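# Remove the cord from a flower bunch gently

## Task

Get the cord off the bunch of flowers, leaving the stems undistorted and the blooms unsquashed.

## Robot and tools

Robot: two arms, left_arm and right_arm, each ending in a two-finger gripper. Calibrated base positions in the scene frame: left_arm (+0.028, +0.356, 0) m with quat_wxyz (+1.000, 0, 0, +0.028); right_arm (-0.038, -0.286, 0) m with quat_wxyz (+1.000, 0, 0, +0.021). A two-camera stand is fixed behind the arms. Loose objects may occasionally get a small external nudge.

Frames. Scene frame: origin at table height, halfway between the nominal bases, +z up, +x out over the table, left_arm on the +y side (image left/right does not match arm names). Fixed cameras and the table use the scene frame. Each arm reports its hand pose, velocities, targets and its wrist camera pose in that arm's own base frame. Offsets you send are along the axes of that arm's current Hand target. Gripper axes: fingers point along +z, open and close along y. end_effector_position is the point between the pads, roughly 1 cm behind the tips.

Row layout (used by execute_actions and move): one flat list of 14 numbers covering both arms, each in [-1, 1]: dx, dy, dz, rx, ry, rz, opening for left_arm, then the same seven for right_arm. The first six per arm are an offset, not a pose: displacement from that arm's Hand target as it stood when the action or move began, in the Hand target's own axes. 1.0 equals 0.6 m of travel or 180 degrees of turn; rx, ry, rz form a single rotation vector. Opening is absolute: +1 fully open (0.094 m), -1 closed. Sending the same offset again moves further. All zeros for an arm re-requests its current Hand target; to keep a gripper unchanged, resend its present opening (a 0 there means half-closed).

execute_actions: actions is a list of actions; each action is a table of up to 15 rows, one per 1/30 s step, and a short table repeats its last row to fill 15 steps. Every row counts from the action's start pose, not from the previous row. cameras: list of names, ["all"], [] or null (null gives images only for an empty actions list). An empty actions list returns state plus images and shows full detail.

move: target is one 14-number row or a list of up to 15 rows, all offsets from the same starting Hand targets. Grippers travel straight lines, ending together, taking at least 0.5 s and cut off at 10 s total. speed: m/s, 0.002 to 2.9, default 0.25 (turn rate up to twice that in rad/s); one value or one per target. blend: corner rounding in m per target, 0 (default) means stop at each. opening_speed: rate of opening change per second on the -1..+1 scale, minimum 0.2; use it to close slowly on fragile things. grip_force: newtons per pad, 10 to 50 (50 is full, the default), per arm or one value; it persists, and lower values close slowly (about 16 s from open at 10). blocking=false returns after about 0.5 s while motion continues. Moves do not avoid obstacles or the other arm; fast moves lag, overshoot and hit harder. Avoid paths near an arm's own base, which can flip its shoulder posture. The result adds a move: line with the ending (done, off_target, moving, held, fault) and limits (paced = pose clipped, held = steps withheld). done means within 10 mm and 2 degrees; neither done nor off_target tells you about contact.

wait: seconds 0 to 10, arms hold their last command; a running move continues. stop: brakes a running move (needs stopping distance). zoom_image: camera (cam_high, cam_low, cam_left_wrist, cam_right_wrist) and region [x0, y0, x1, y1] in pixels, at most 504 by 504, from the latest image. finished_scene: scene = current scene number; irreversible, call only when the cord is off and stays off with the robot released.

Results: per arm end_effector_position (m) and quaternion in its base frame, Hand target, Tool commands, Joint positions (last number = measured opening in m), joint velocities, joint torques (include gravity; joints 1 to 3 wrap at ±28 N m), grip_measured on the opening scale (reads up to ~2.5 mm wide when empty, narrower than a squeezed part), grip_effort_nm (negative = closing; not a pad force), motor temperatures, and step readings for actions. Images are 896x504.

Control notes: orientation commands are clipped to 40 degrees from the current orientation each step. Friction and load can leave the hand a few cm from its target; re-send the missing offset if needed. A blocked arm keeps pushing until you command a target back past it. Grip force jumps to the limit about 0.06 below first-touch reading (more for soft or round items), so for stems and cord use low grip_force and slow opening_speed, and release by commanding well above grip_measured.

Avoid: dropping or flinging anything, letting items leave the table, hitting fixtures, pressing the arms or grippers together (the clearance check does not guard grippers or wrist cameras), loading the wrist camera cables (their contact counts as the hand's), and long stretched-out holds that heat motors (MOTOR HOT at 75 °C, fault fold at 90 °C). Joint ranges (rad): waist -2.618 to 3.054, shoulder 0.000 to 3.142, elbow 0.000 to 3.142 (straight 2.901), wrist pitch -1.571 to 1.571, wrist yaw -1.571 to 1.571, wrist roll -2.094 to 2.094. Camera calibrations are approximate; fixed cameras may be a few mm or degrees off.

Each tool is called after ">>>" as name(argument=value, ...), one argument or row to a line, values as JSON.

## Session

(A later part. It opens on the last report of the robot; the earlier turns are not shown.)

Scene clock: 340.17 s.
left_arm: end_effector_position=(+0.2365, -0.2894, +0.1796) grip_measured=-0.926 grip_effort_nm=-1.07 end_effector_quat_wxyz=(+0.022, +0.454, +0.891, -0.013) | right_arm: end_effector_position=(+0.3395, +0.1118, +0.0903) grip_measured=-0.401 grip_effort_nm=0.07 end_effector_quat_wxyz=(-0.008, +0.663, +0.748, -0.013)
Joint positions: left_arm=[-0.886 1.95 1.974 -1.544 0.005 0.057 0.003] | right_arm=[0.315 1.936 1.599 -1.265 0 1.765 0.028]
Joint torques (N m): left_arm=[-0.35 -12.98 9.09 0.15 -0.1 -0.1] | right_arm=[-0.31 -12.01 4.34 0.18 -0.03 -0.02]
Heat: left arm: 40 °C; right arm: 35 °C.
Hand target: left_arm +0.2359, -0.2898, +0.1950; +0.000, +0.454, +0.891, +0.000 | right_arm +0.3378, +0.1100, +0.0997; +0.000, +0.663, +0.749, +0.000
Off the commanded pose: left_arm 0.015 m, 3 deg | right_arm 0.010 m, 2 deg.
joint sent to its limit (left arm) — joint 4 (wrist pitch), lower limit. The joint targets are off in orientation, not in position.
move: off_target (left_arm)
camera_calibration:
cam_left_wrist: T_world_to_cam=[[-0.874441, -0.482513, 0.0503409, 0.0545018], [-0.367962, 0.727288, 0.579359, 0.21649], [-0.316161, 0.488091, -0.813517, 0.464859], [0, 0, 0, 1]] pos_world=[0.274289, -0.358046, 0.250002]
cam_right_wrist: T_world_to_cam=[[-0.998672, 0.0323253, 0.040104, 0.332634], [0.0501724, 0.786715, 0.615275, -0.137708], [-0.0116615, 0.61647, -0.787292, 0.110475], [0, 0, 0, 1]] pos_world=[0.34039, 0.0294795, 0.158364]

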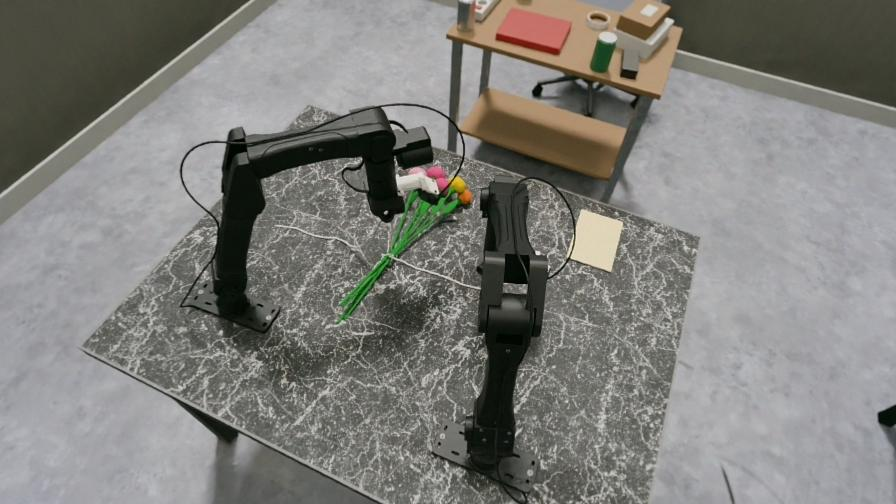

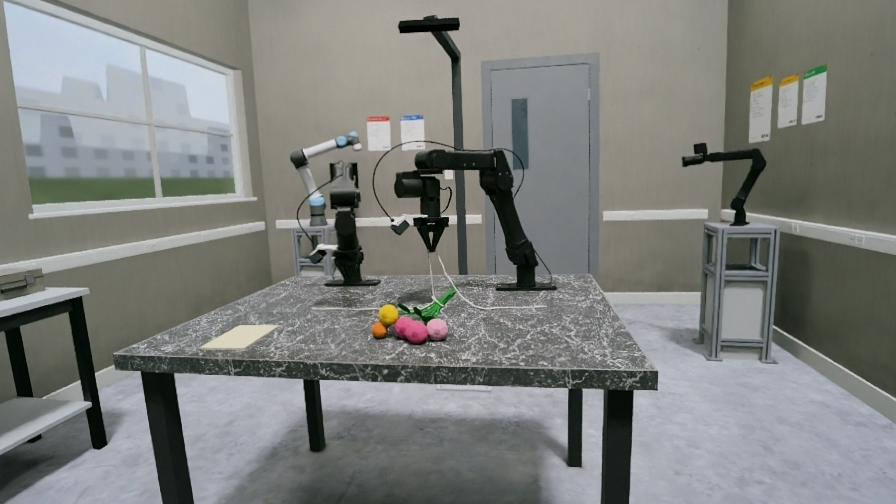

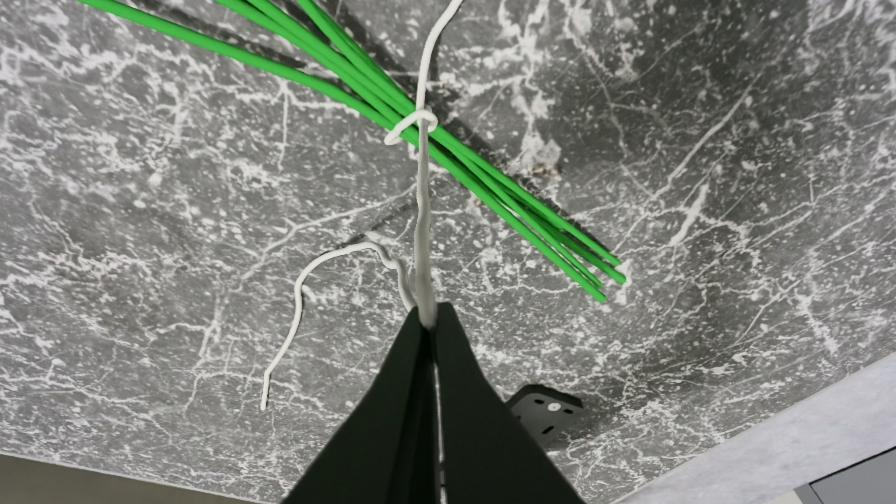

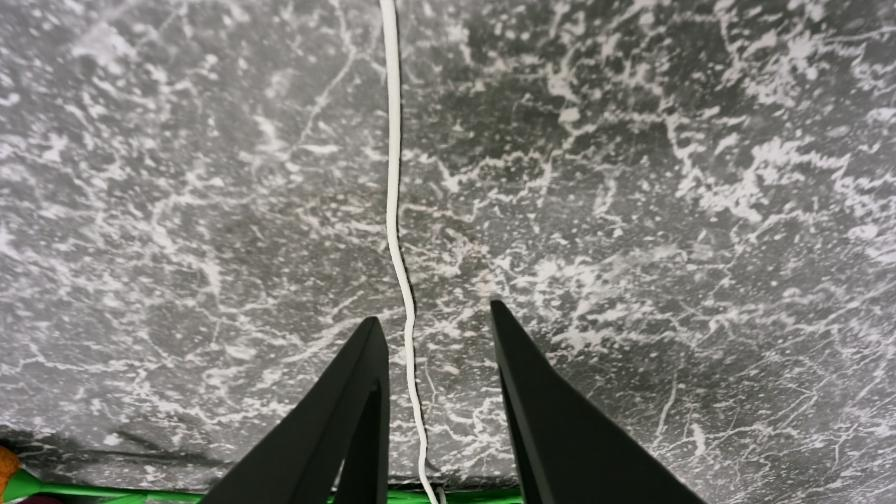

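>>> move(
  target=[-0.0405, -0.0294, 0.2083, 0, 0, 0, -1.0, 0, 0, 0, 0, 0, 0, -0.4],
  speed=0.1,
  cameras=["cam_left_wrist", "cam_right_wrist"],
)

>>> zoom_image(
  camera="cam_left_wrist",
  region=[330, 150, 530, 340],
)

Scene clock: 376.37 s.
left_arm: end_effector_position=(+0.2376, -0.3188, +0.0807) grip_measured=-0.926 grip_effort_nm=-1.07 end_effector_quat_wxyz=(+0.006, +0.453, +0.891, -0.006) | right_arm: end_effector_position=(+0.3395, +0.1118, +0.0903) grip_measured=-0.401 grip_effort_nm=0.07 end_effector_quat_wxyz=(-0.008, +0.663, +0.748, -0.013)
Joint positions: left_arm=[-0.93 2.054 1.73 -1.231 0.005 0.01 0.003] | right_arm=[0.315 1.936 1.599 -1.265 0 1.765 0.028]
Joint torques (N m): left_arm=[-0.62 -10.41 5.46 0.4 -0.11 -0.11] | right_arm=[-0.21 -11.81 4.36 0.21 -0.03 -0.04]
Motor temperatures (°C): left_arm=[30 40 40 29 29 27 30] | right_arm=[28 34 35 30 26 29 29]
Heat: left arm: 40 °C; right arm: 35 °C.
Hand target: left_arm +0.2359, -0.3199, +0.0700; +0.000, +0.454, +0.891, +0.000 | right_arm +0.3378, +0.1100, +0.0997; +0.000, +0.663, +0.749, +0.000
Off the commanded pose: left_arm 0.011 m, 1 deg | right_arm 0.010 m, 2 deg.
move: off_target (left_arm)
camera_calibration:
cam_left_wrist: T_world_to_cam=[[-0.872277, -0.485609, 0.0575942, 0.0441733], [-0.355228, 0.710171, 0.607841, 0.284889], [-0.336075, 0.509747, -0.791967, 0.408933], [0, 0, 0, 1]] pos_world=[0.277164, -0.389321, 0.14815]
cam_right_wrist: T_world_to_cam=[[-0.998672, 0.0323253, 0.040104, 0.332634], [0.0501724, 0.786715, 0.615275, -0.137708], [-0.0116615, 0.61647, -0.787292, 0.110475], [0, 0, 0, 1]] pos_world=[0.34039, 0.0294795, 0.158364]
Images, in order (width x height): cam_left_wrist 896x504, cam_right_wrist 896x504.

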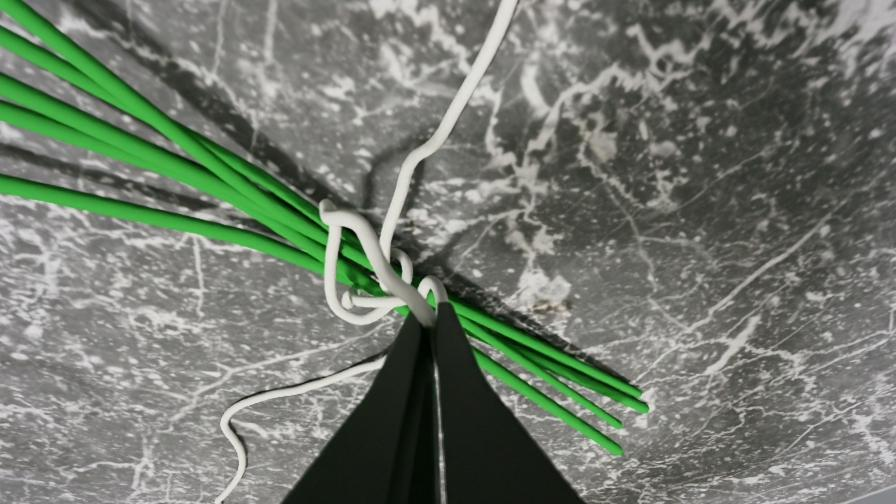

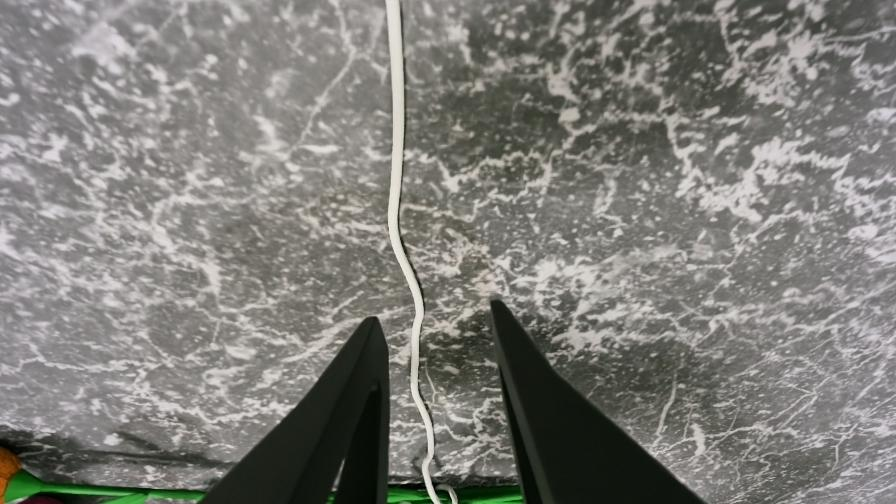

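Scaled by 2.520 from the camera's 896x504 image, which has a finer 1280x720 frame.

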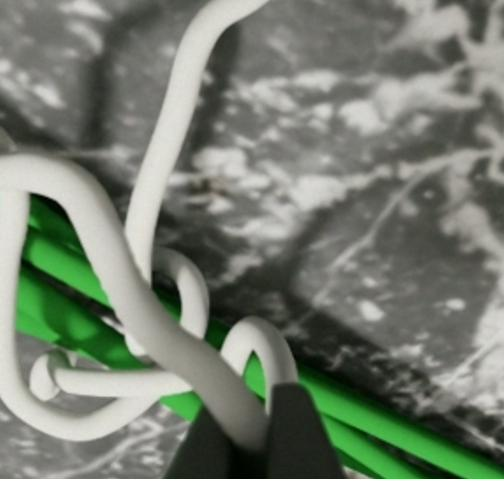

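>>> wait(
  seconds=0.1,
  cameras=["all"],
)

>>> zoom_image(
  camera="cam_high",
  region=[350, 220, 440, 300],
)

>>> zoom_image(
  camera="cam_left_wrist",
  region=[310, 190, 450, 340],
)

>>> zoom_image(
  camera="cam_low",
  region=[390, 260, 490, 340],
)

Scene clock: 380.13 s.
left_arm: end_effector_position=(+0.2377, -0.3189, +0.0807) grip_measured=-0.926 grip_effort_nm=-1.07 end_effector_quat_wxyz=(+0.006, +0.453, +0.891, -0.006) | right_arm: end_effector_position=(+0.3395, +0.1118, +0.0903) grip_measured=-0.401 grip_effort_nm=0.07 end_effector_quat_wxyz=(-0.008, +0.663, +0.748, -0.013)
Joint positions: left_arm=[-0.93 2.054 1.73 -1.231 0.005 0.01 0.003] | right_arm=[0.315 1.936 1.599 -1.265 0 1.765 0.028]
Joint torques (N m): left_arm=[-0.55 -10.36 5.45 0.4 -0.11 -0.09] | right_arm=[-0.34 -12.01 4.46 0.18 -0.04 0]
Heat: left arm: 40 °C; right arm: 35 °C.
Hand target: left_arm +0.2358, -0.3199, +0.0700; +0.000, +0.454, +0.891, +0.000 | right_arm +0.3378, +0.1100, +0.0997; +0.000, +0.663, +0.749, +0.000
Tool commands: left_gripper/opening=-1.0 right_gripper/opening=-0.4
Off the commanded pose: left_arm 0.011 m, 1 deg | right_arm 0.010 m, 2 deg.
wait: 0.10 s; at rest from the start
camera_calibration:
cam_left_wrist: T_world_to_cam=[[-0.872085, -0.485957, 0.0575648, 0.0440756], [-0.35562, 0.710161, 0.607623, 0.285063], [-0.336159, 0.509427, -0.792137, 0.408891], [0, 0, 0, 1]] pos_world=[0.277264, -0.389322, 0.14815]
cam_right_wrist: T_world_to_cam=[[-0.998672, 0.0323253, 0.040104, 0.332634], [0.0501724, 0.786715, 0.615275, -0.137708], [-0.0116615, 0.61647, -0.787292, 0.110475], [0, 0, 0, 1]] pos_world=[0.34039, 0.0294795, 0.158364]

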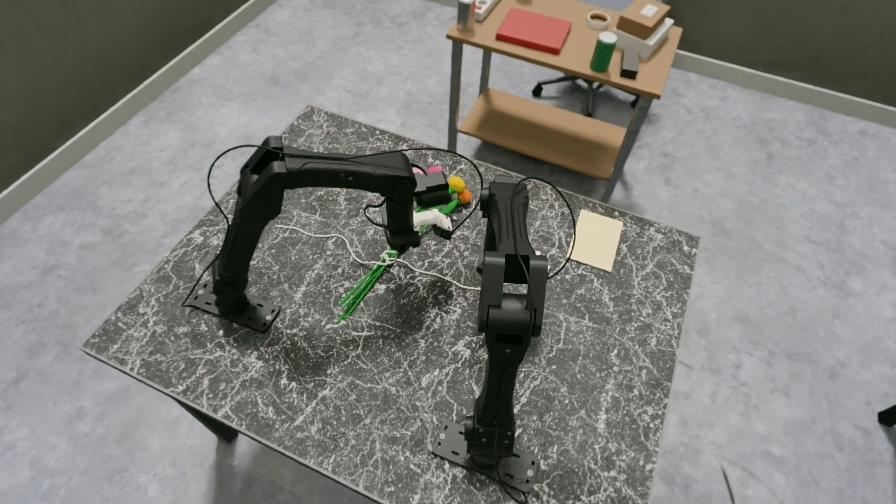

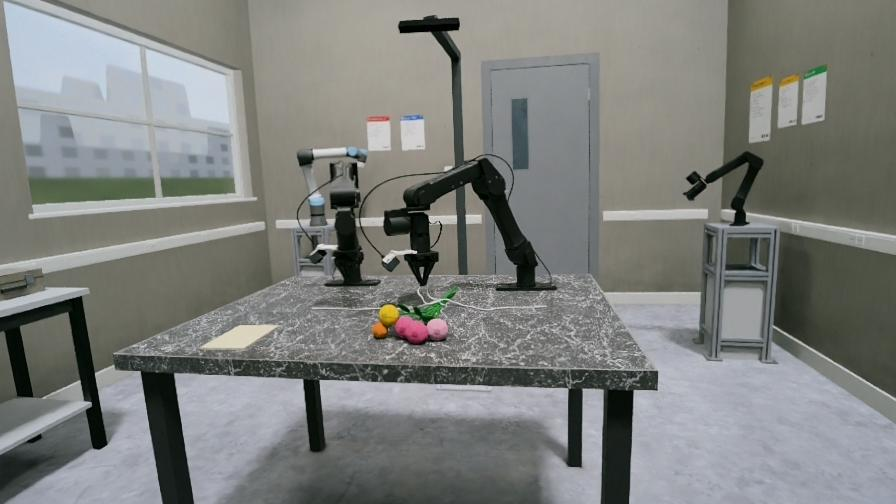

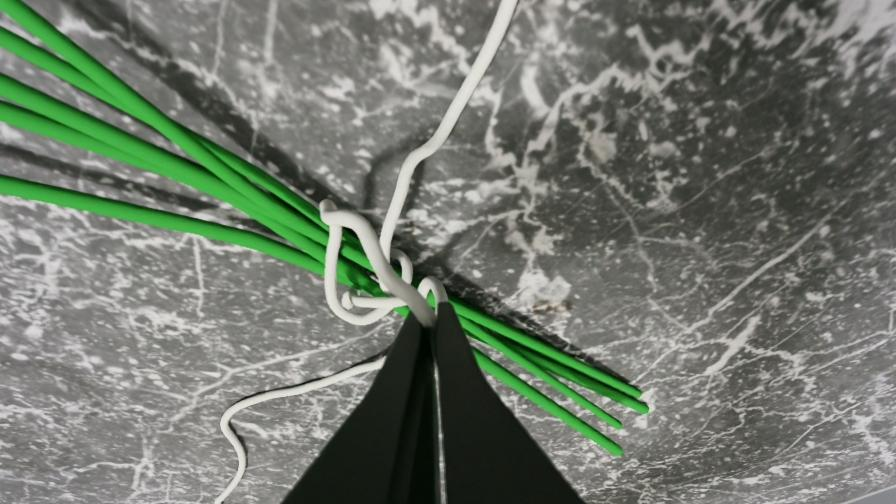

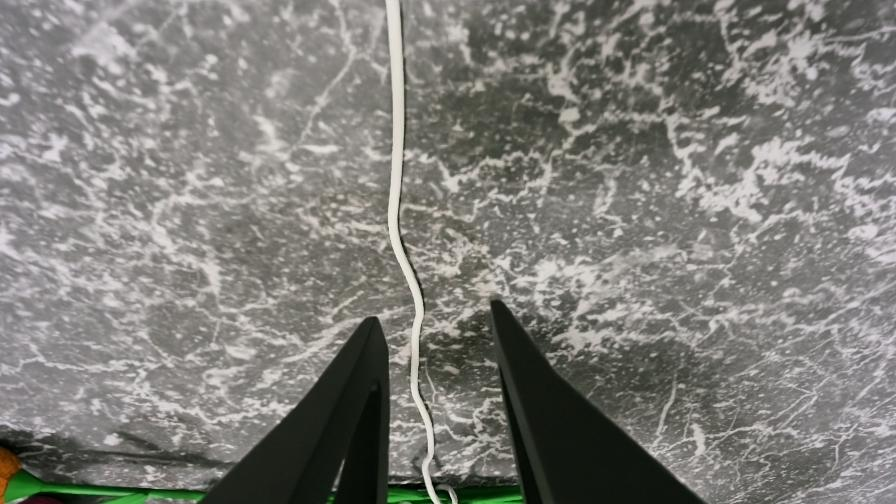

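Scaled by 5.600 from the camera's 896x504 image, which has a finer 1280x720 frame.

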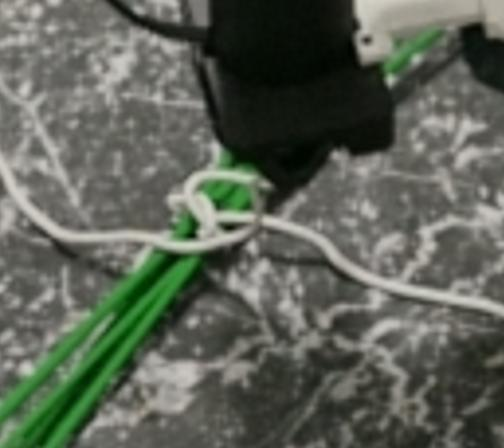

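Scaled by 3.360 from the camera's 896x504 image, which has a finer 1280x720 frame.

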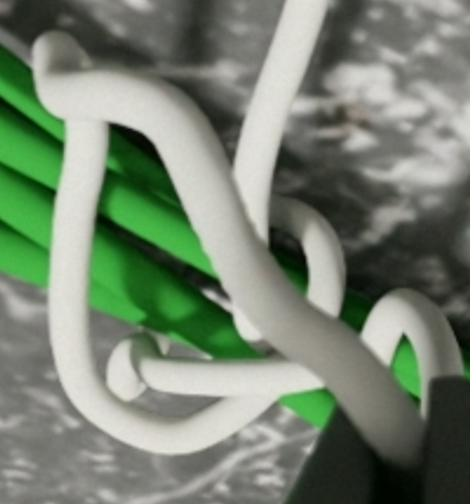

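Scaled by 5.040 from the camera's 896x504 image, which has a finer 1280x720 frame.

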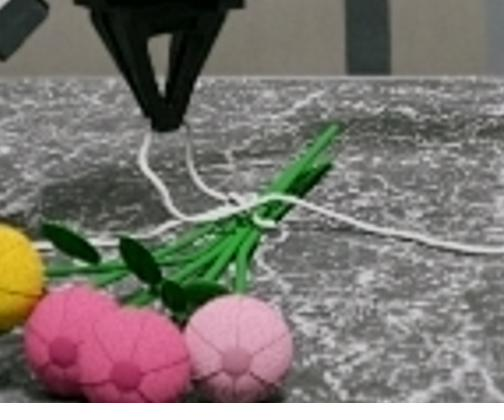

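>>> move(
  target=[
    [-0.0405, -0.0294, 0.0833, 0, 0, 0, -1.0, 0, 0, 0, 0, 0, 0, -0.4],
    [-0.0405, -0.0294, 0.0833, 0, 0, 0, -0.5, 0, 0, 0, 0, 0, 0, -0.4],
    [-0.0405, -0.0294, -0.15, 0, 0, 0, -0.5, 0, 0, 0, 0, 0, 0, -0.4],
  ],
  speed=0.1,
  opening_speed=1.5,
  cameras=["cam_left_wrist", "cam_high"],
)

>>> zoom_image(
  camera="cam_left_wrist",
  region=[330, 50, 530, 250],
)

Scene clock: 387.93 s.
left_arm: end_effector_position=(+0.2368, -0.3493, +0.1429) grip_measured=-0.503 grip_effort_nm=0.11 end_effector_quat_wxyz=(+0.008, +0.454, +0.891, -0.008) | right_arm: end_effector_position=(+0.3396, +0.1118, +0.0903) grip_measured=-0.401 grip_effort_nm=0.07 end_effector_quat_wxyz=(-0.008, +0.663, +0.748, -0.013)
Joint positions: left_arm=[-0.975 2.181 2.175 -1.543 0.005 -0.033 0.023] | right_arm=[0.315 1.936 1.599 -1.264 0 1.765 0.028]
Joint torques (N m): left_arm=[-0.35 -15.56 8.73 0.1 -0.1 -0.09] | right_arm=[-0.43 -12.15 4.48 0.17 -0.02 -0.05]
Heat: left arm: 40 °C; right arm: 35 °C.
Hand target: left_arm +0.2360, -0.3498, +0.1601; +0.000, +0.454, +0.891, +0.000 | right_arm +0.3378, +0.1100, +0.0997; +0.000, +0.663, +0.749, +0.000
Off the commanded pose: left_arm 0.017 m, 1 deg | right_arm 0.010 m, 2 deg.
joint sent to its limit (left arm) — joint 4 (wrist pitch), lower limit. The joint targets are off in orientation, not in position.
move: off_target (left_arm)
camera_calibration:
cam_left_wrist: T_world_to_cam=[[-0.873189, -0.483962, 0.0576259, 0.0259185], [-0.356102, 0.714243, 0.602535, 0.27078], [-0.332763, 0.505606, -0.796009, 0.471841], [0, 0, 0, 1]] pos_world=[0.276068, -0.419425, 0.210942]
Images, in order (width x height): cam_high 896x504, cam_left_wrist 896x504.

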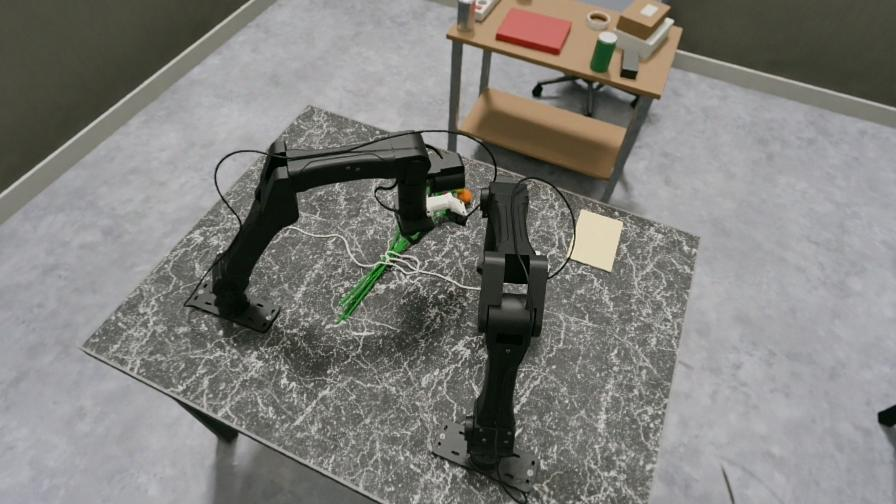

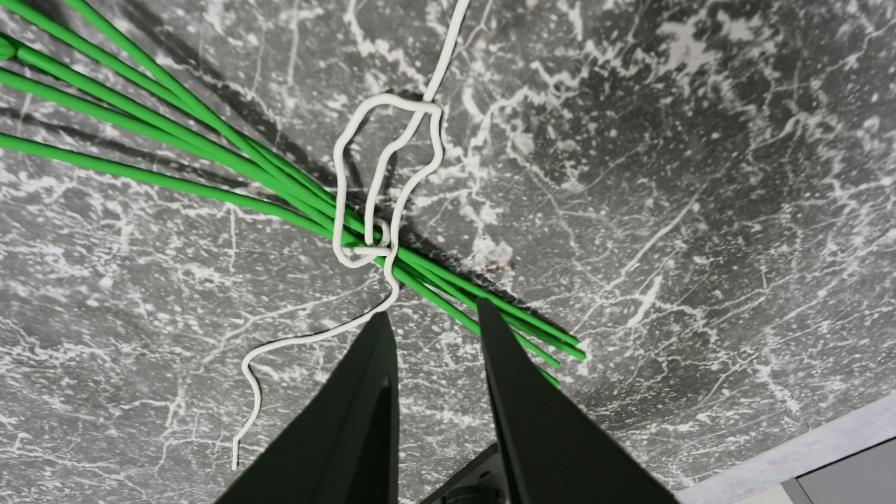

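Scaled by 2.520 from the camera's 896x504 image, which has a finer 1280x720 frame.

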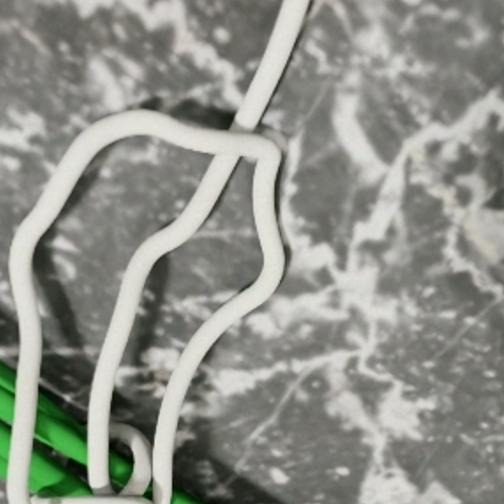

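>>> zoom_image(
  camera="cam_left_wrist",
  region=[310, 190, 430, 310],
)

>>> zoom_image(
  camera="cam_left_wrist",
  region=[325, 215, 405, 280],
)

>>> zoom_image(
  camera="cam_high",
  region=[350, 220, 440, 300],
)

Scaled by 4.200 from the camera's 896x504 image, which has a finer 1280x720 frame.

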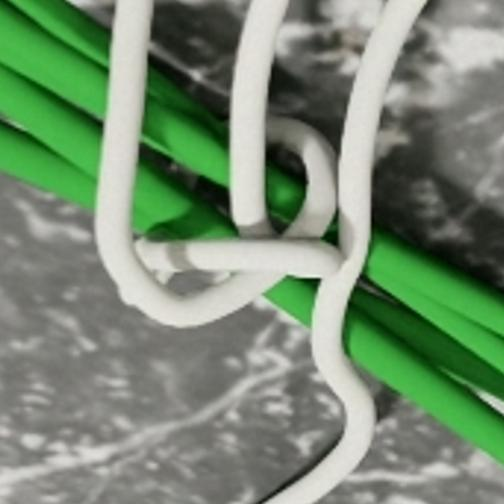

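Scaled by 6.300 from the camera's 896x504 image, which has a finer 1280x720 frame.

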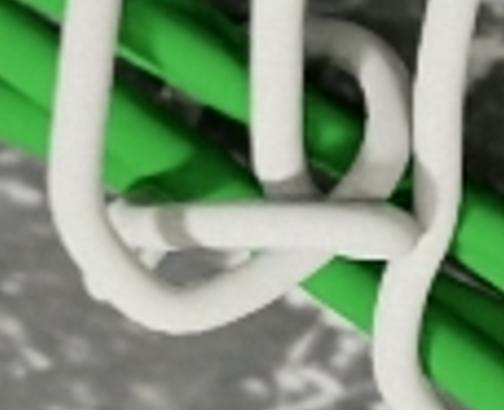

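Scaled by 5.600 from the camera's 896x504 image, which has a finer 1280x720 frame.

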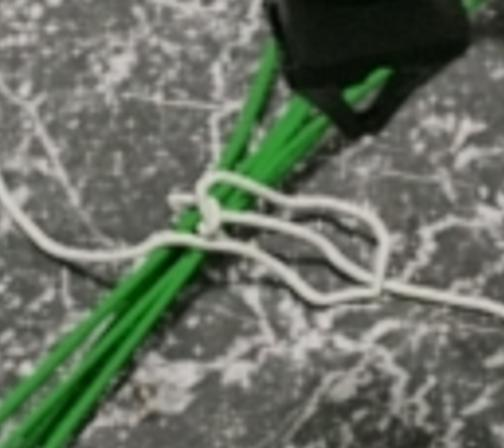

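>>> move(
  target=[0.0183, 0.1246, 0.1, 0, 0, -0.225, -0.05, 0, 0, 0, 0, 0, 0, -0.4],
  speed=0.15,
  cameras=["all"],
)

Scene clock: 417.97 s.
left_arm: end_effector_position=(+0.2879, -0.2988, +0.0981) grip_measured=-0.053 grip_effort_nm=0.11 end_effector_quat_wxyz=(-0.008, +0.123, +0.992, +0.003) | right_arm: end_effector_position=(+0.3396, +0.1118, +0.0903) grip_measured=-0.401 grip_effort_nm=0.07 end_effector_quat_wxyz=(-0.008, +0.663, +0.748, -0.013)
Joint positions: left_arm=[-0.804 2.162 1.964 -1.389 0.005 -0.558 0.044] | right_arm=[0.315 1.936 1.599 -1.264 0 1.765 0.028]
Joint velocities: left_arm=[within noise] | right_arm=[-0.017 -0.002 -0.002 0.022 -0.007 -0.154 -0.001]
Joint torques (N m): left_arm=[0.31 -14.41 5.01 0.33 -0.09 -0.11] | right_arm=[-0.29 -11.99 4.41 0.13 -0.01 -0.06]
Heat: left arm: 42 °C; right arm: 35 °C.
Hand target: left_arm +0.2899, -0.2971, +0.1000; +0.000, +0.117, +0.993, +0.000 | right_arm +0.3378, +0.1100, +0.0997; +0.000, +0.663, +0.749, +0.000
Off the commanded pose: left_arm 0.003 m, 1 deg | right_arm 0.010 m, 2 deg.
move: done
camera_calibration:
cam_left_wrist: T_world_to_cam=[[-0.357658, -0.932381, 0.0524048, -0.184326], [-0.710034, 0.307959, 0.633256, 0.257453], [-0.606574, 0.18928, -0.772166, 0.409579], [0, 0, 0, 1]] pos_world=[0.365315, -0.328673, 0.162889]
cam_right_wrist: T_world_to_cam=[[-0.998686, 0.0323436, 0.0397513, 0.332694], [0.0499712, 0.78662, 0.615412, -0.137658], [-0.0113645, 0.616589, -0.787203, 0.110356], [0, 0, 0, 1]] pos_world=[0.34039, 0.0294796, 0.158364]

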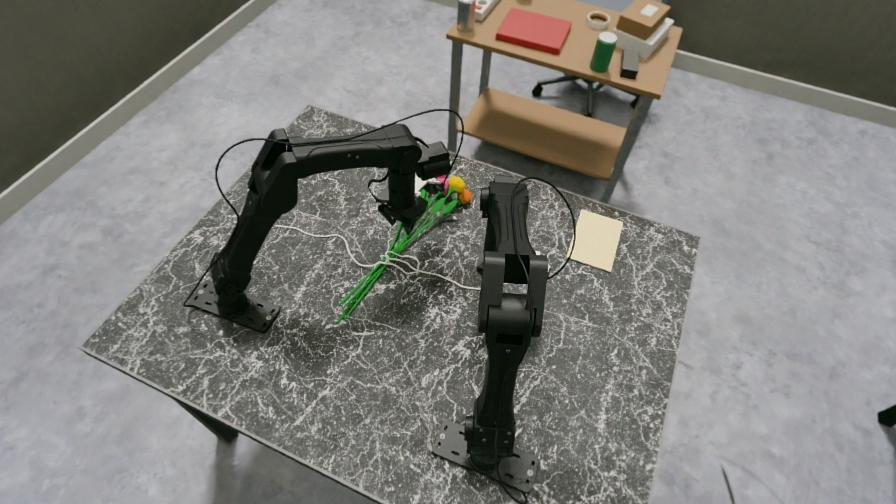

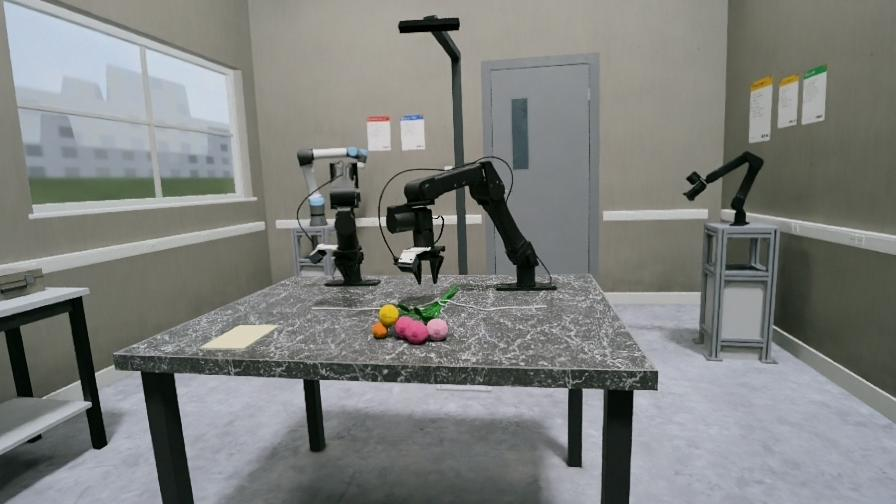

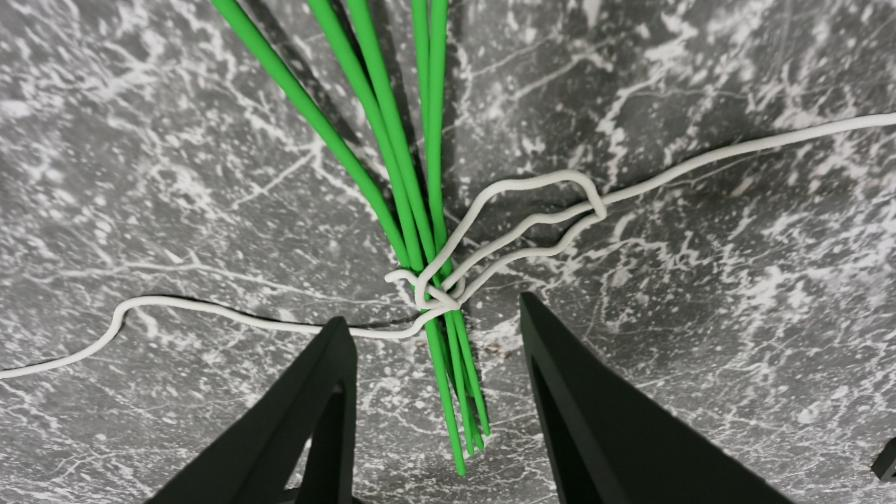

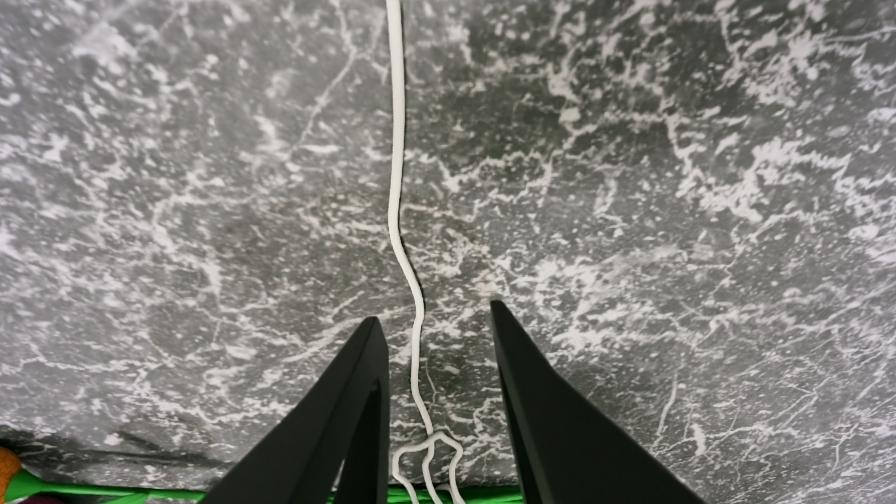

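>>> zoom_image(
  camera="cam_left_wrist",
  region=[370, 250, 490, 350],
)

>>> zoom_image(
  camera="cam_left_wrist",
  region=[350, 140, 640, 360],
)

Scaled by 4.200 from the camera's 896x504 image, which has a finer 1280x720 frame.

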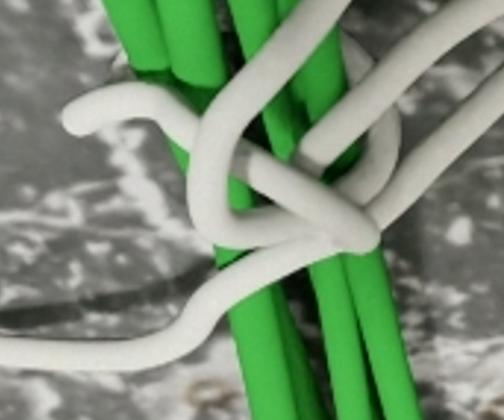

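Scaled by 1.738 from the camera's 896x504 image, which has a finer 1280x720 frame.

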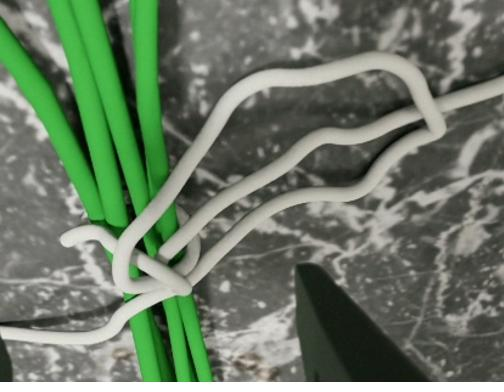

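>>> move(
  target=[
    [0.0168, 0.0199, 0.06, 0, 0, 0, 0.06, 0, 0, 0, 0, 0, 0, -0.4],
    [0.0168, 0.0199, 0.1167, 0, 0, 0, 0.06, 0, 0, 0, 0, 0, 0, -0.4],
  ],
  speed=0.1,
  cameras=["cam_left_wrist"],
)

Scene clock: 428.47 s.
left_arm: end_effector_position=(+0.2811, -0.2867, +0.0348) grip_measured=+0.057 grip_effort_nm=0.11 end_effector_quat_wxyz=(-0.001, +0.119, +0.993, -0.002) | right_arm: end_effector_position=(+0.3396, +0.1118, +0.0903) grip_measured=-0.401 grip_effort_nm=0.07 end_effector_quat_wxyz=(-0.008, +0.663, +0.748, -0.013)
Joint positions: left_arm=[-0.795 2.113 1.635 -1.091 0.005 -0.558 0.05] | right_arm=[0.315 1.936 1.599 -1.264 0 1.765 0.028]
Joint torques (N m): left_arm=[0.53 -12.22 4.94 0.35 -0.1 0] | right_arm=[-0.28 -12.15 4.25 0.21 0.01 -0.02]
Heat: left arm: 43 °C; right arm: 36 °C.
Hand target: left_arm +0.2829, -0.2831, +0.0299; +0.000, +0.117, +0.993, +0.000 | right_arm +0.3378, +0.1100, +0.0997; +0.000, +0.663, +0.749, +0.000
Off the commanded pose: left_arm 0.006 m, 0 deg | right_arm 0.010 m, 2 deg.
move: done
camera_calibration:
cam_left_wrist: T_world_to_cam=[[-0.350508, -0.934654, 0.0597074, -0.175072], [-0.720058, 0.3097, 0.620969, 0.292674], [-0.598883, 0.174662, -0.781558, 0.348229], [0, 0, 0, 1]] pos_world=[0.357926, -0.315096, 0.100872]
Images, in order (width x height): cam_left_wrist 896x504.

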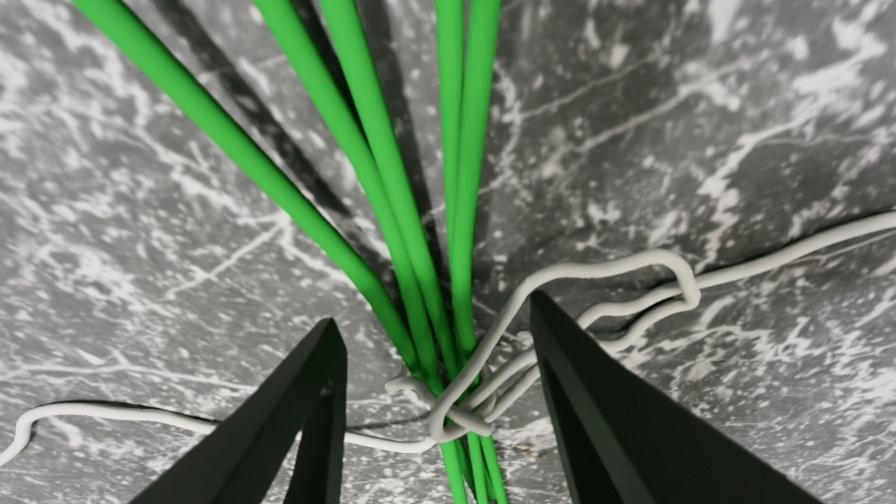

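>>> move(
  target=[
    [-0.0067, 0.0085, 0.005, 0, 0, 0, 0.06, 0, 0, 0, 0, 0, 0, -0.4],
    [-0.0067, 0.0085, 0.035, 0, 0, 0, 0.06, 0, 0, 0, 0, 0, 0, -0.4],
  ],
  speed=0.05,
  cameras=["cam_left_wrist"],
)

Scene clock: 433.83 s.
left_arm: end_effector_position=(+0.2882, -0.2840, +0.0229) grip_measured=+0.057 grip_effort_nm=0.11 end_effector_quat_wxyz=(+0.008, +0.118, +0.993, -0.010) | right_arm: end_effector_position=(+0.3396, +0.1118, +0.0903) grip_measured=-0.401 grip_effort_nm=0.07 end_effector_quat_wxyz=(-0.008, +0.663, +0.748, -0.013)
Joint positions: left_arm=[-0.778 2.115 1.589 -1.02 0.005 -0.542 0.05] | right_arm=[0.315 1.936 1.599 -1.264 0 1.765 0.028]
Joint torques (N m): left_arm=[0.42 -10.19 5.01 0.39 -0.11 0.01] | right_arm=[-0.47 -12.05 4.45 0.19 0.01 -0.02]
Heat: left arm: 43 °C; right arm: 36 °C.
Hand target: left_arm +0.2880, -0.2791, +0.0090; +0.000, +0.117, +0.993, +0.000 | right_arm +0.3378, +0.1100, +0.0997; +0.000, +0.663, +0.749, +0.000
Off the commanded pose: left_arm 0.015 m, 1 deg | right_arm 0.010 m, 2 deg.
move: off_target (left_arm)
camera_calibration:
cam_left_wrist: T_world_to_cam=[[-0.350101, -0.934153, 0.069196, -0.169584], [-0.73078, 0.318599, 0.603701, 0.310328], [-0.585995, 0.160789, -0.794202, 0.335381], [0, 0, 0, 1]] pos_world=[0.363942, -0.311213, 0.0907497]
Images, in order (width x height): cam_left_wrist 896x504.

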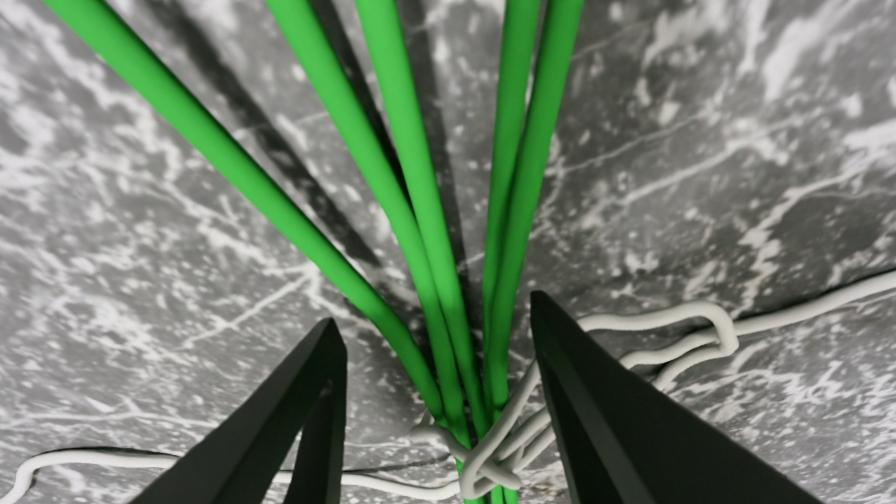

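>>> move(
  target=[0, 0.0075, 0.0167, 0, 0, 0, 0.06, 0, 0, 0, 0, 0, 0, -0.4],
  speed=0.04,
  cameras=["cam_left_wrist"],
)

Scene clock: 436.47 s.
left_arm: end_effector_position=(+0.2890, -0.2801, +0.0133) grip_measured=+0.057 grip_effort_nm=0.11 end_effector_quat_wxyz=(+0.008, +0.119, +0.993, -0.009) | right_arm: end_effector_position=(+0.3396, +0.1118, +0.0903) grip_measured=-0.401 grip_effort_nm=0.07 end_effector_quat_wxyz=(-0.008, +0.663, +0.748, -0.013)
Joint positions: left_arm=[-0.77 2.119 1.555 -0.983 0.005 -0.532 0.05] | right_arm=[0.315 1.936 1.599 -1.264 0 1.765 0.028]
Joint torques (N m): left_arm=[0.53 -10.1 4.81 0.43 -0.11 0.01] | right_arm=[-0.39 -12.08 4.55 0.16 0.03 -0.02]
Heat: left arm: 43 °C; right arm: 36 °C.
Hand target: left_arm +0.2890, -0.2748, -0.0010; +0.000, +0.117, +0.993, +0.000 | right_arm +0.3378, +0.1100, +0.0997; +0.000, +0.663, +0.749, +0.000
Off the commanded pose: left_arm 0.015 m, 1 deg | right_arm 0.010 m, 2 deg.
move: off_target (left_arm)
camera_calibration:
cam_left_wrist: T_world_to_cam=[[-0.351555, -0.933629, 0.0688948, -0.16443], [-0.730237, 0.319529, 0.603866, 0.315676], [-0.585801, 0.161982, -0.794103, 0.327977], [0, 0, 0, 1]] pos_world=[0.364842, -0.307511, 0.0811498]
Images, in order (width x height): cam_left_wrist 896x504.

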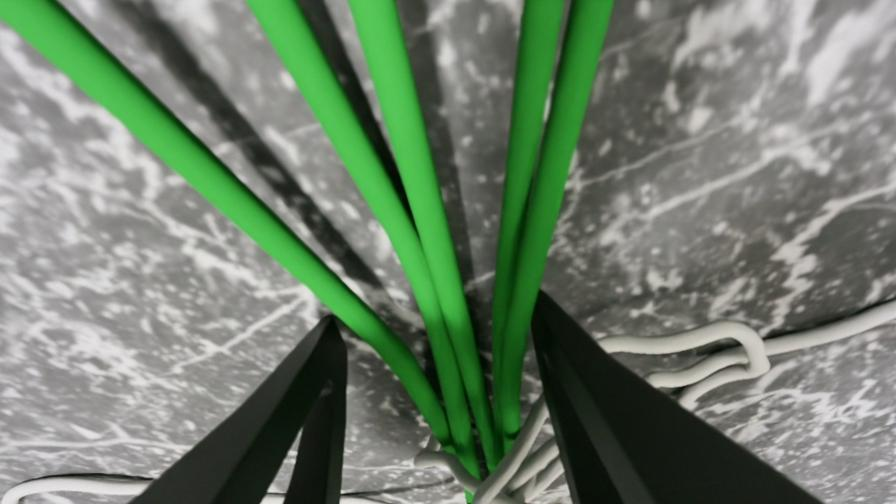

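>>> move(
  target=[
    [0.0333, 0, 0, 0, 0, 0, 0.06, 0, 0, 0, 0, 0, 0, -0.4],
    [0.0334, 0, 0, 0, 0, 0, -0.35, 0, 0, 0, 0, 0, 0, -0.4],
  ],
  speed=0.05,
  opening_speed=1.0,
  cameras=["cam_left_wrist"],
)

Scene clock: 440.77 s.
left_arm: end_effector_position=(+0.2860, -0.2787, +0.0125) grip_measured=-0.346 grip_effort_nm=-0.25 end_effector_quat_wxyz=(+0.029, +0.117, +0.993, -0.014) | right_arm: end_effector_position=(+0.3396, +0.1118, +0.0903) grip_measured=-0.401 grip_effort_nm=0.07 end_effector_quat_wxyz=(-0.008, +0.663, +0.748, -0.013)
Joint positions: left_arm=[-0.781 2.073 1.478 -0.913 -0.013 -0.546 0.031] | right_arm=[0.315 1.936 1.599 -1.264 0 1.765 0.028]
Joint torques (N m): left_arm=[-0.57 -10.88 3.26 0.15 0.1 -0.11] | right_arm=[-0.49 -12.08 4.34 0.16 -0.06 -0.05]
Heat: left arm: 43 °C; right arm: 36 °C.
Hand target: left_arm +0.2696, -0.2700, -0.0010; +0.000, +0.117, +0.993, +0.000 | right_arm +0.3378, +0.1100, +0.0997; +0.000, +0.663, +0.749, +0.000
Off the commanded pose: left_arm 0.023 m, 4 deg | right_arm 0.010 m, 2 deg.
move: off_target (left_arm); target 2's new opening was sent with left_arm's hand 0.024 m and 4 deg from that target
camera_calibration:
cam_left_wrist: T_world_to_cam=[[-0.351049, -0.933849, 0.068497, -0.16435], [-0.755128, 0.325601, 0.569004, 0.322725], [-0.553666, 0.148024, -0.819477, 0.312602], [0, 0, 0, 1]] pos_world=[0.359081, -0.30483, 0.0837959]
Images, in order (width x height): cam_left_wrist 896x504.

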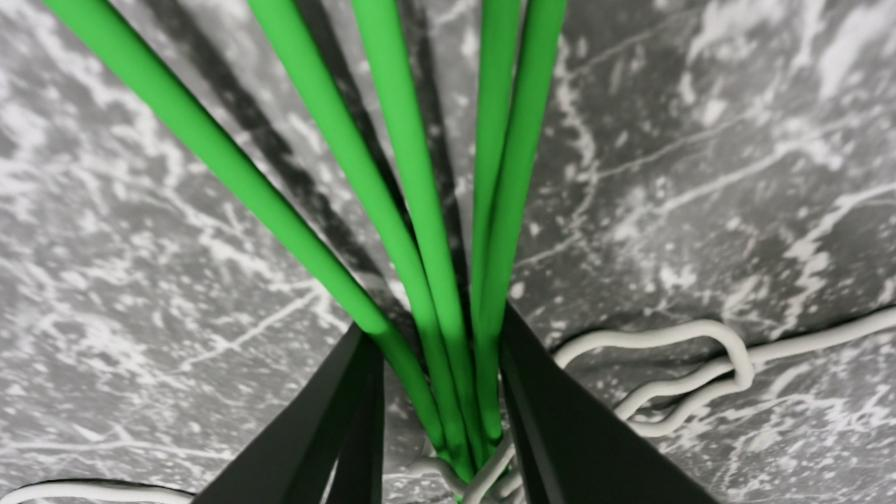

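>>> move(
  target=[
    [0.0, 0, -0.0167, 0, 0, 0, -0.3, 0, 0, 0, 0, 0, 0, -0.4],
    [0.02, 0, -0.0167, 0, 0, 0, -0.3, 0, 0, 0, 0, 0, 0, -0.4],
  ],
  speed=0.05,
  cameras=["cam_left_wrist"],
)

Scene clock: 443.67 s.
left_arm: end_effector_position=(+0.2744, -0.2751, +0.0127) grip_measured=-0.303 grip_effort_nm=0.10 end_effector_quat_wxyz=(+0.023, +0.114, +0.993, -0.011) | right_arm: end_effector_position=(+0.3396, +0.1118, +0.0903) grip_measured=-0.401 grip_effort_nm=0.07 end_effector_quat_wxyz=(-0.008, +0.663, +0.748, -0.013)
Joint positions: left_arm=[-0.795 2.045 1.438 -0.913 -0.011 -0.565 0.033] | right_arm=[0.315 1.936 1.599 -1.264 0 1.765 0.028]
Joint torques (N m): left_arm=[-0.81 -12.51 3.78 -0.03 0.07 -0.07] | right_arm=[-0.54 -12.16 4.38 0.11 -0.02 -0.04]
Heat: left arm: 43 °C; right arm: 36 °C.
Hand target: left_arm +0.2580, -0.2673, +0.0090; +0.000, +0.117, +0.993, +0.000 | right_arm +0.3378, +0.1100, +0.0997; +0.000, +0.663, +0.749, +0.000
Off the commanded pose: left_arm 0.019 m, 3 deg | right_arm 0.010 m, 2 deg.
move: off_target (left_arm)
camera_calibration:
cam_left_wrist: T_world_to_cam=[[-0.345491, -0.936128, 0.0655824, -0.167168], [-0.750531, 0.317593, 0.579516, 0.309057], [-0.563329, 0.150996, -0.812318, 0.309177], [0, 0, 0, 1]] pos_world=[0.348371, -0.30133, 0.0830101]
Images, in order (width x height): cam_left_wrist 896x504.

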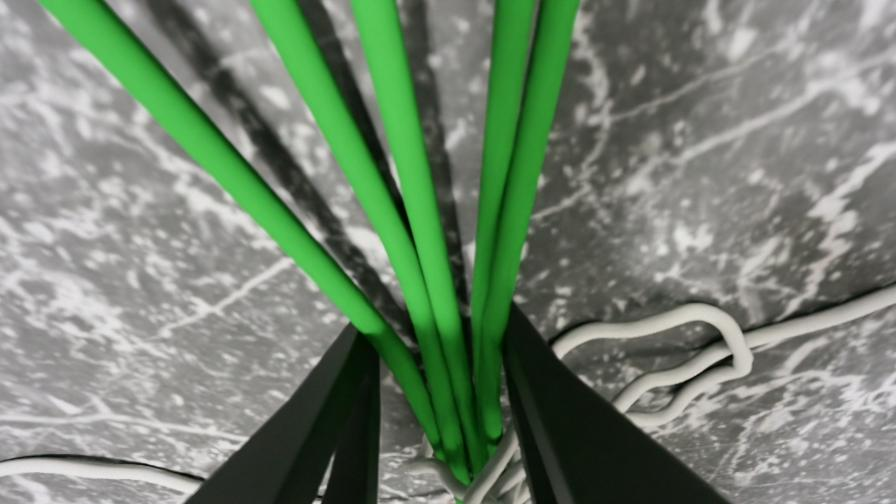

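>>> move(
  target=[
    [0.0, 0, -0.008, 0, 0, 0, 0.0, 0, 0, 0, 0, 0, 0, -0.4],
    [0.0, 0, -0.008, 0, 0, 0, 0.0, 0, 0, 0, 0, 0, 0, -0.4],
    [0.025, 0, -0.008, 0, 0, 0, 0.0, 0, 0, 0, 0, 0, 0, -0.4],
  ],
  speed=0.05,
  cameras=["cam_left_wrist", "cam_high"],
)

Scene clock: 448.83 s.
left_arm: end_effector_position=(+0.2516, -0.2672, +0.0127) grip_measured=-0.003 grip_effort_nm=0.11 end_effector_quat_wxyz=(+0.007, +0.116, +0.993, -0.002) | right_arm: end_effector_position=(+0.3396, +0.1118, +0.0903) grip_measured=-0.401 grip_effort_nm=0.07 end_effector_quat_wxyz=(-0.008, +0.663, +0.748, -0.013)
Joint positions: left_arm=[-0.821 2.002 1.375 -0.93 -0.005 -0.587 0.047] | right_arm=[0.315 1.936 1.599 -1.264 0 1.765 0.028]
Joint torques (N m): left_arm=[-0.61 -12.68 4.34 0.14 0.02 -0.09] | right_arm=[-0.47 -11.89 4.46 0.17 0.01 0]
Heat: left arm: 43 °C; right arm: 36 °C.
Hand target: left_arm +0.2433, -0.2637, +0.0138; +0.000, +0.117, +0.993, +0.000 | right_arm +0.3378, +0.1100, +0.0997; +0.000, +0.663, +0.749, +0.000
Off the commanded pose: left_arm 0.009 m, 1 deg | right_arm 0.010 m, 2 deg.
move: done
camera_calibration:
cam_left_wrist: T_world_to_cam=[[-0.3474, -0.936055, 0.0558018, -0.167006], [-0.730901, 0.30758, 0.609244, 0.281428], [-0.587449, 0.170866, -0.791017, 0.306175], [0, 0, 0, 1]] pos_world=[0.32754, -0.295203, 0.0800513]
Images, in order (width x height): cam_high 896x504, cam_left_wrist 896x504.

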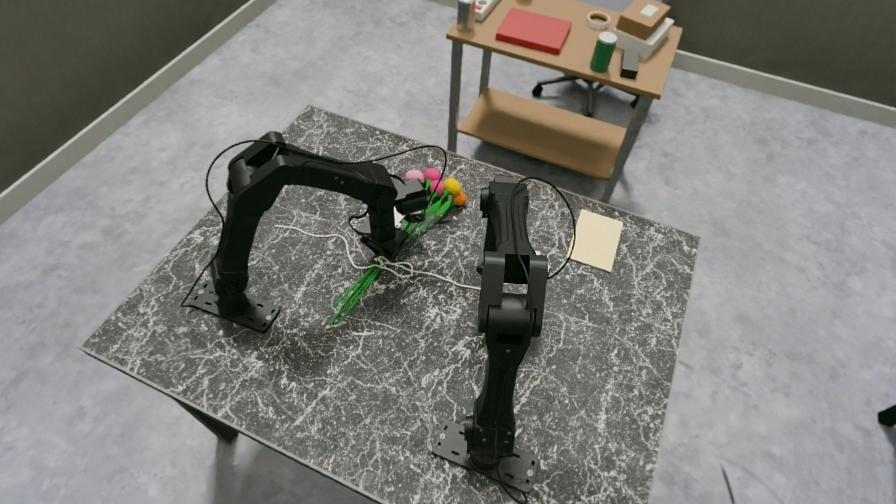

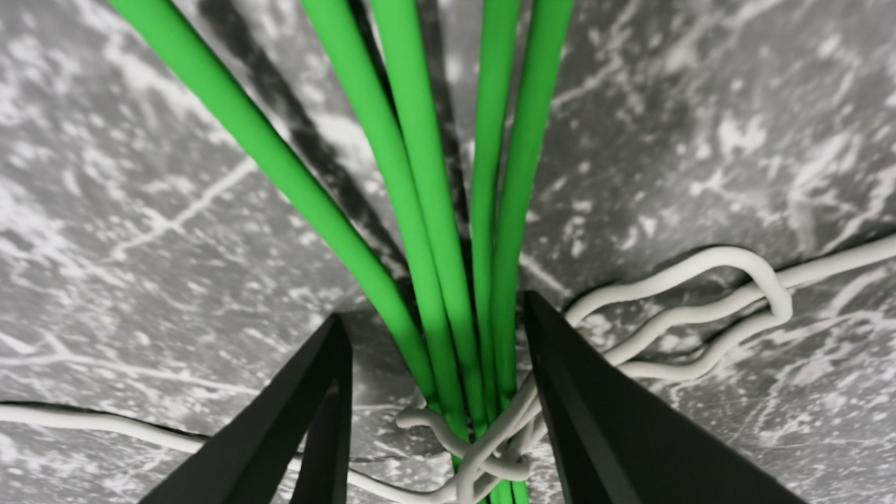

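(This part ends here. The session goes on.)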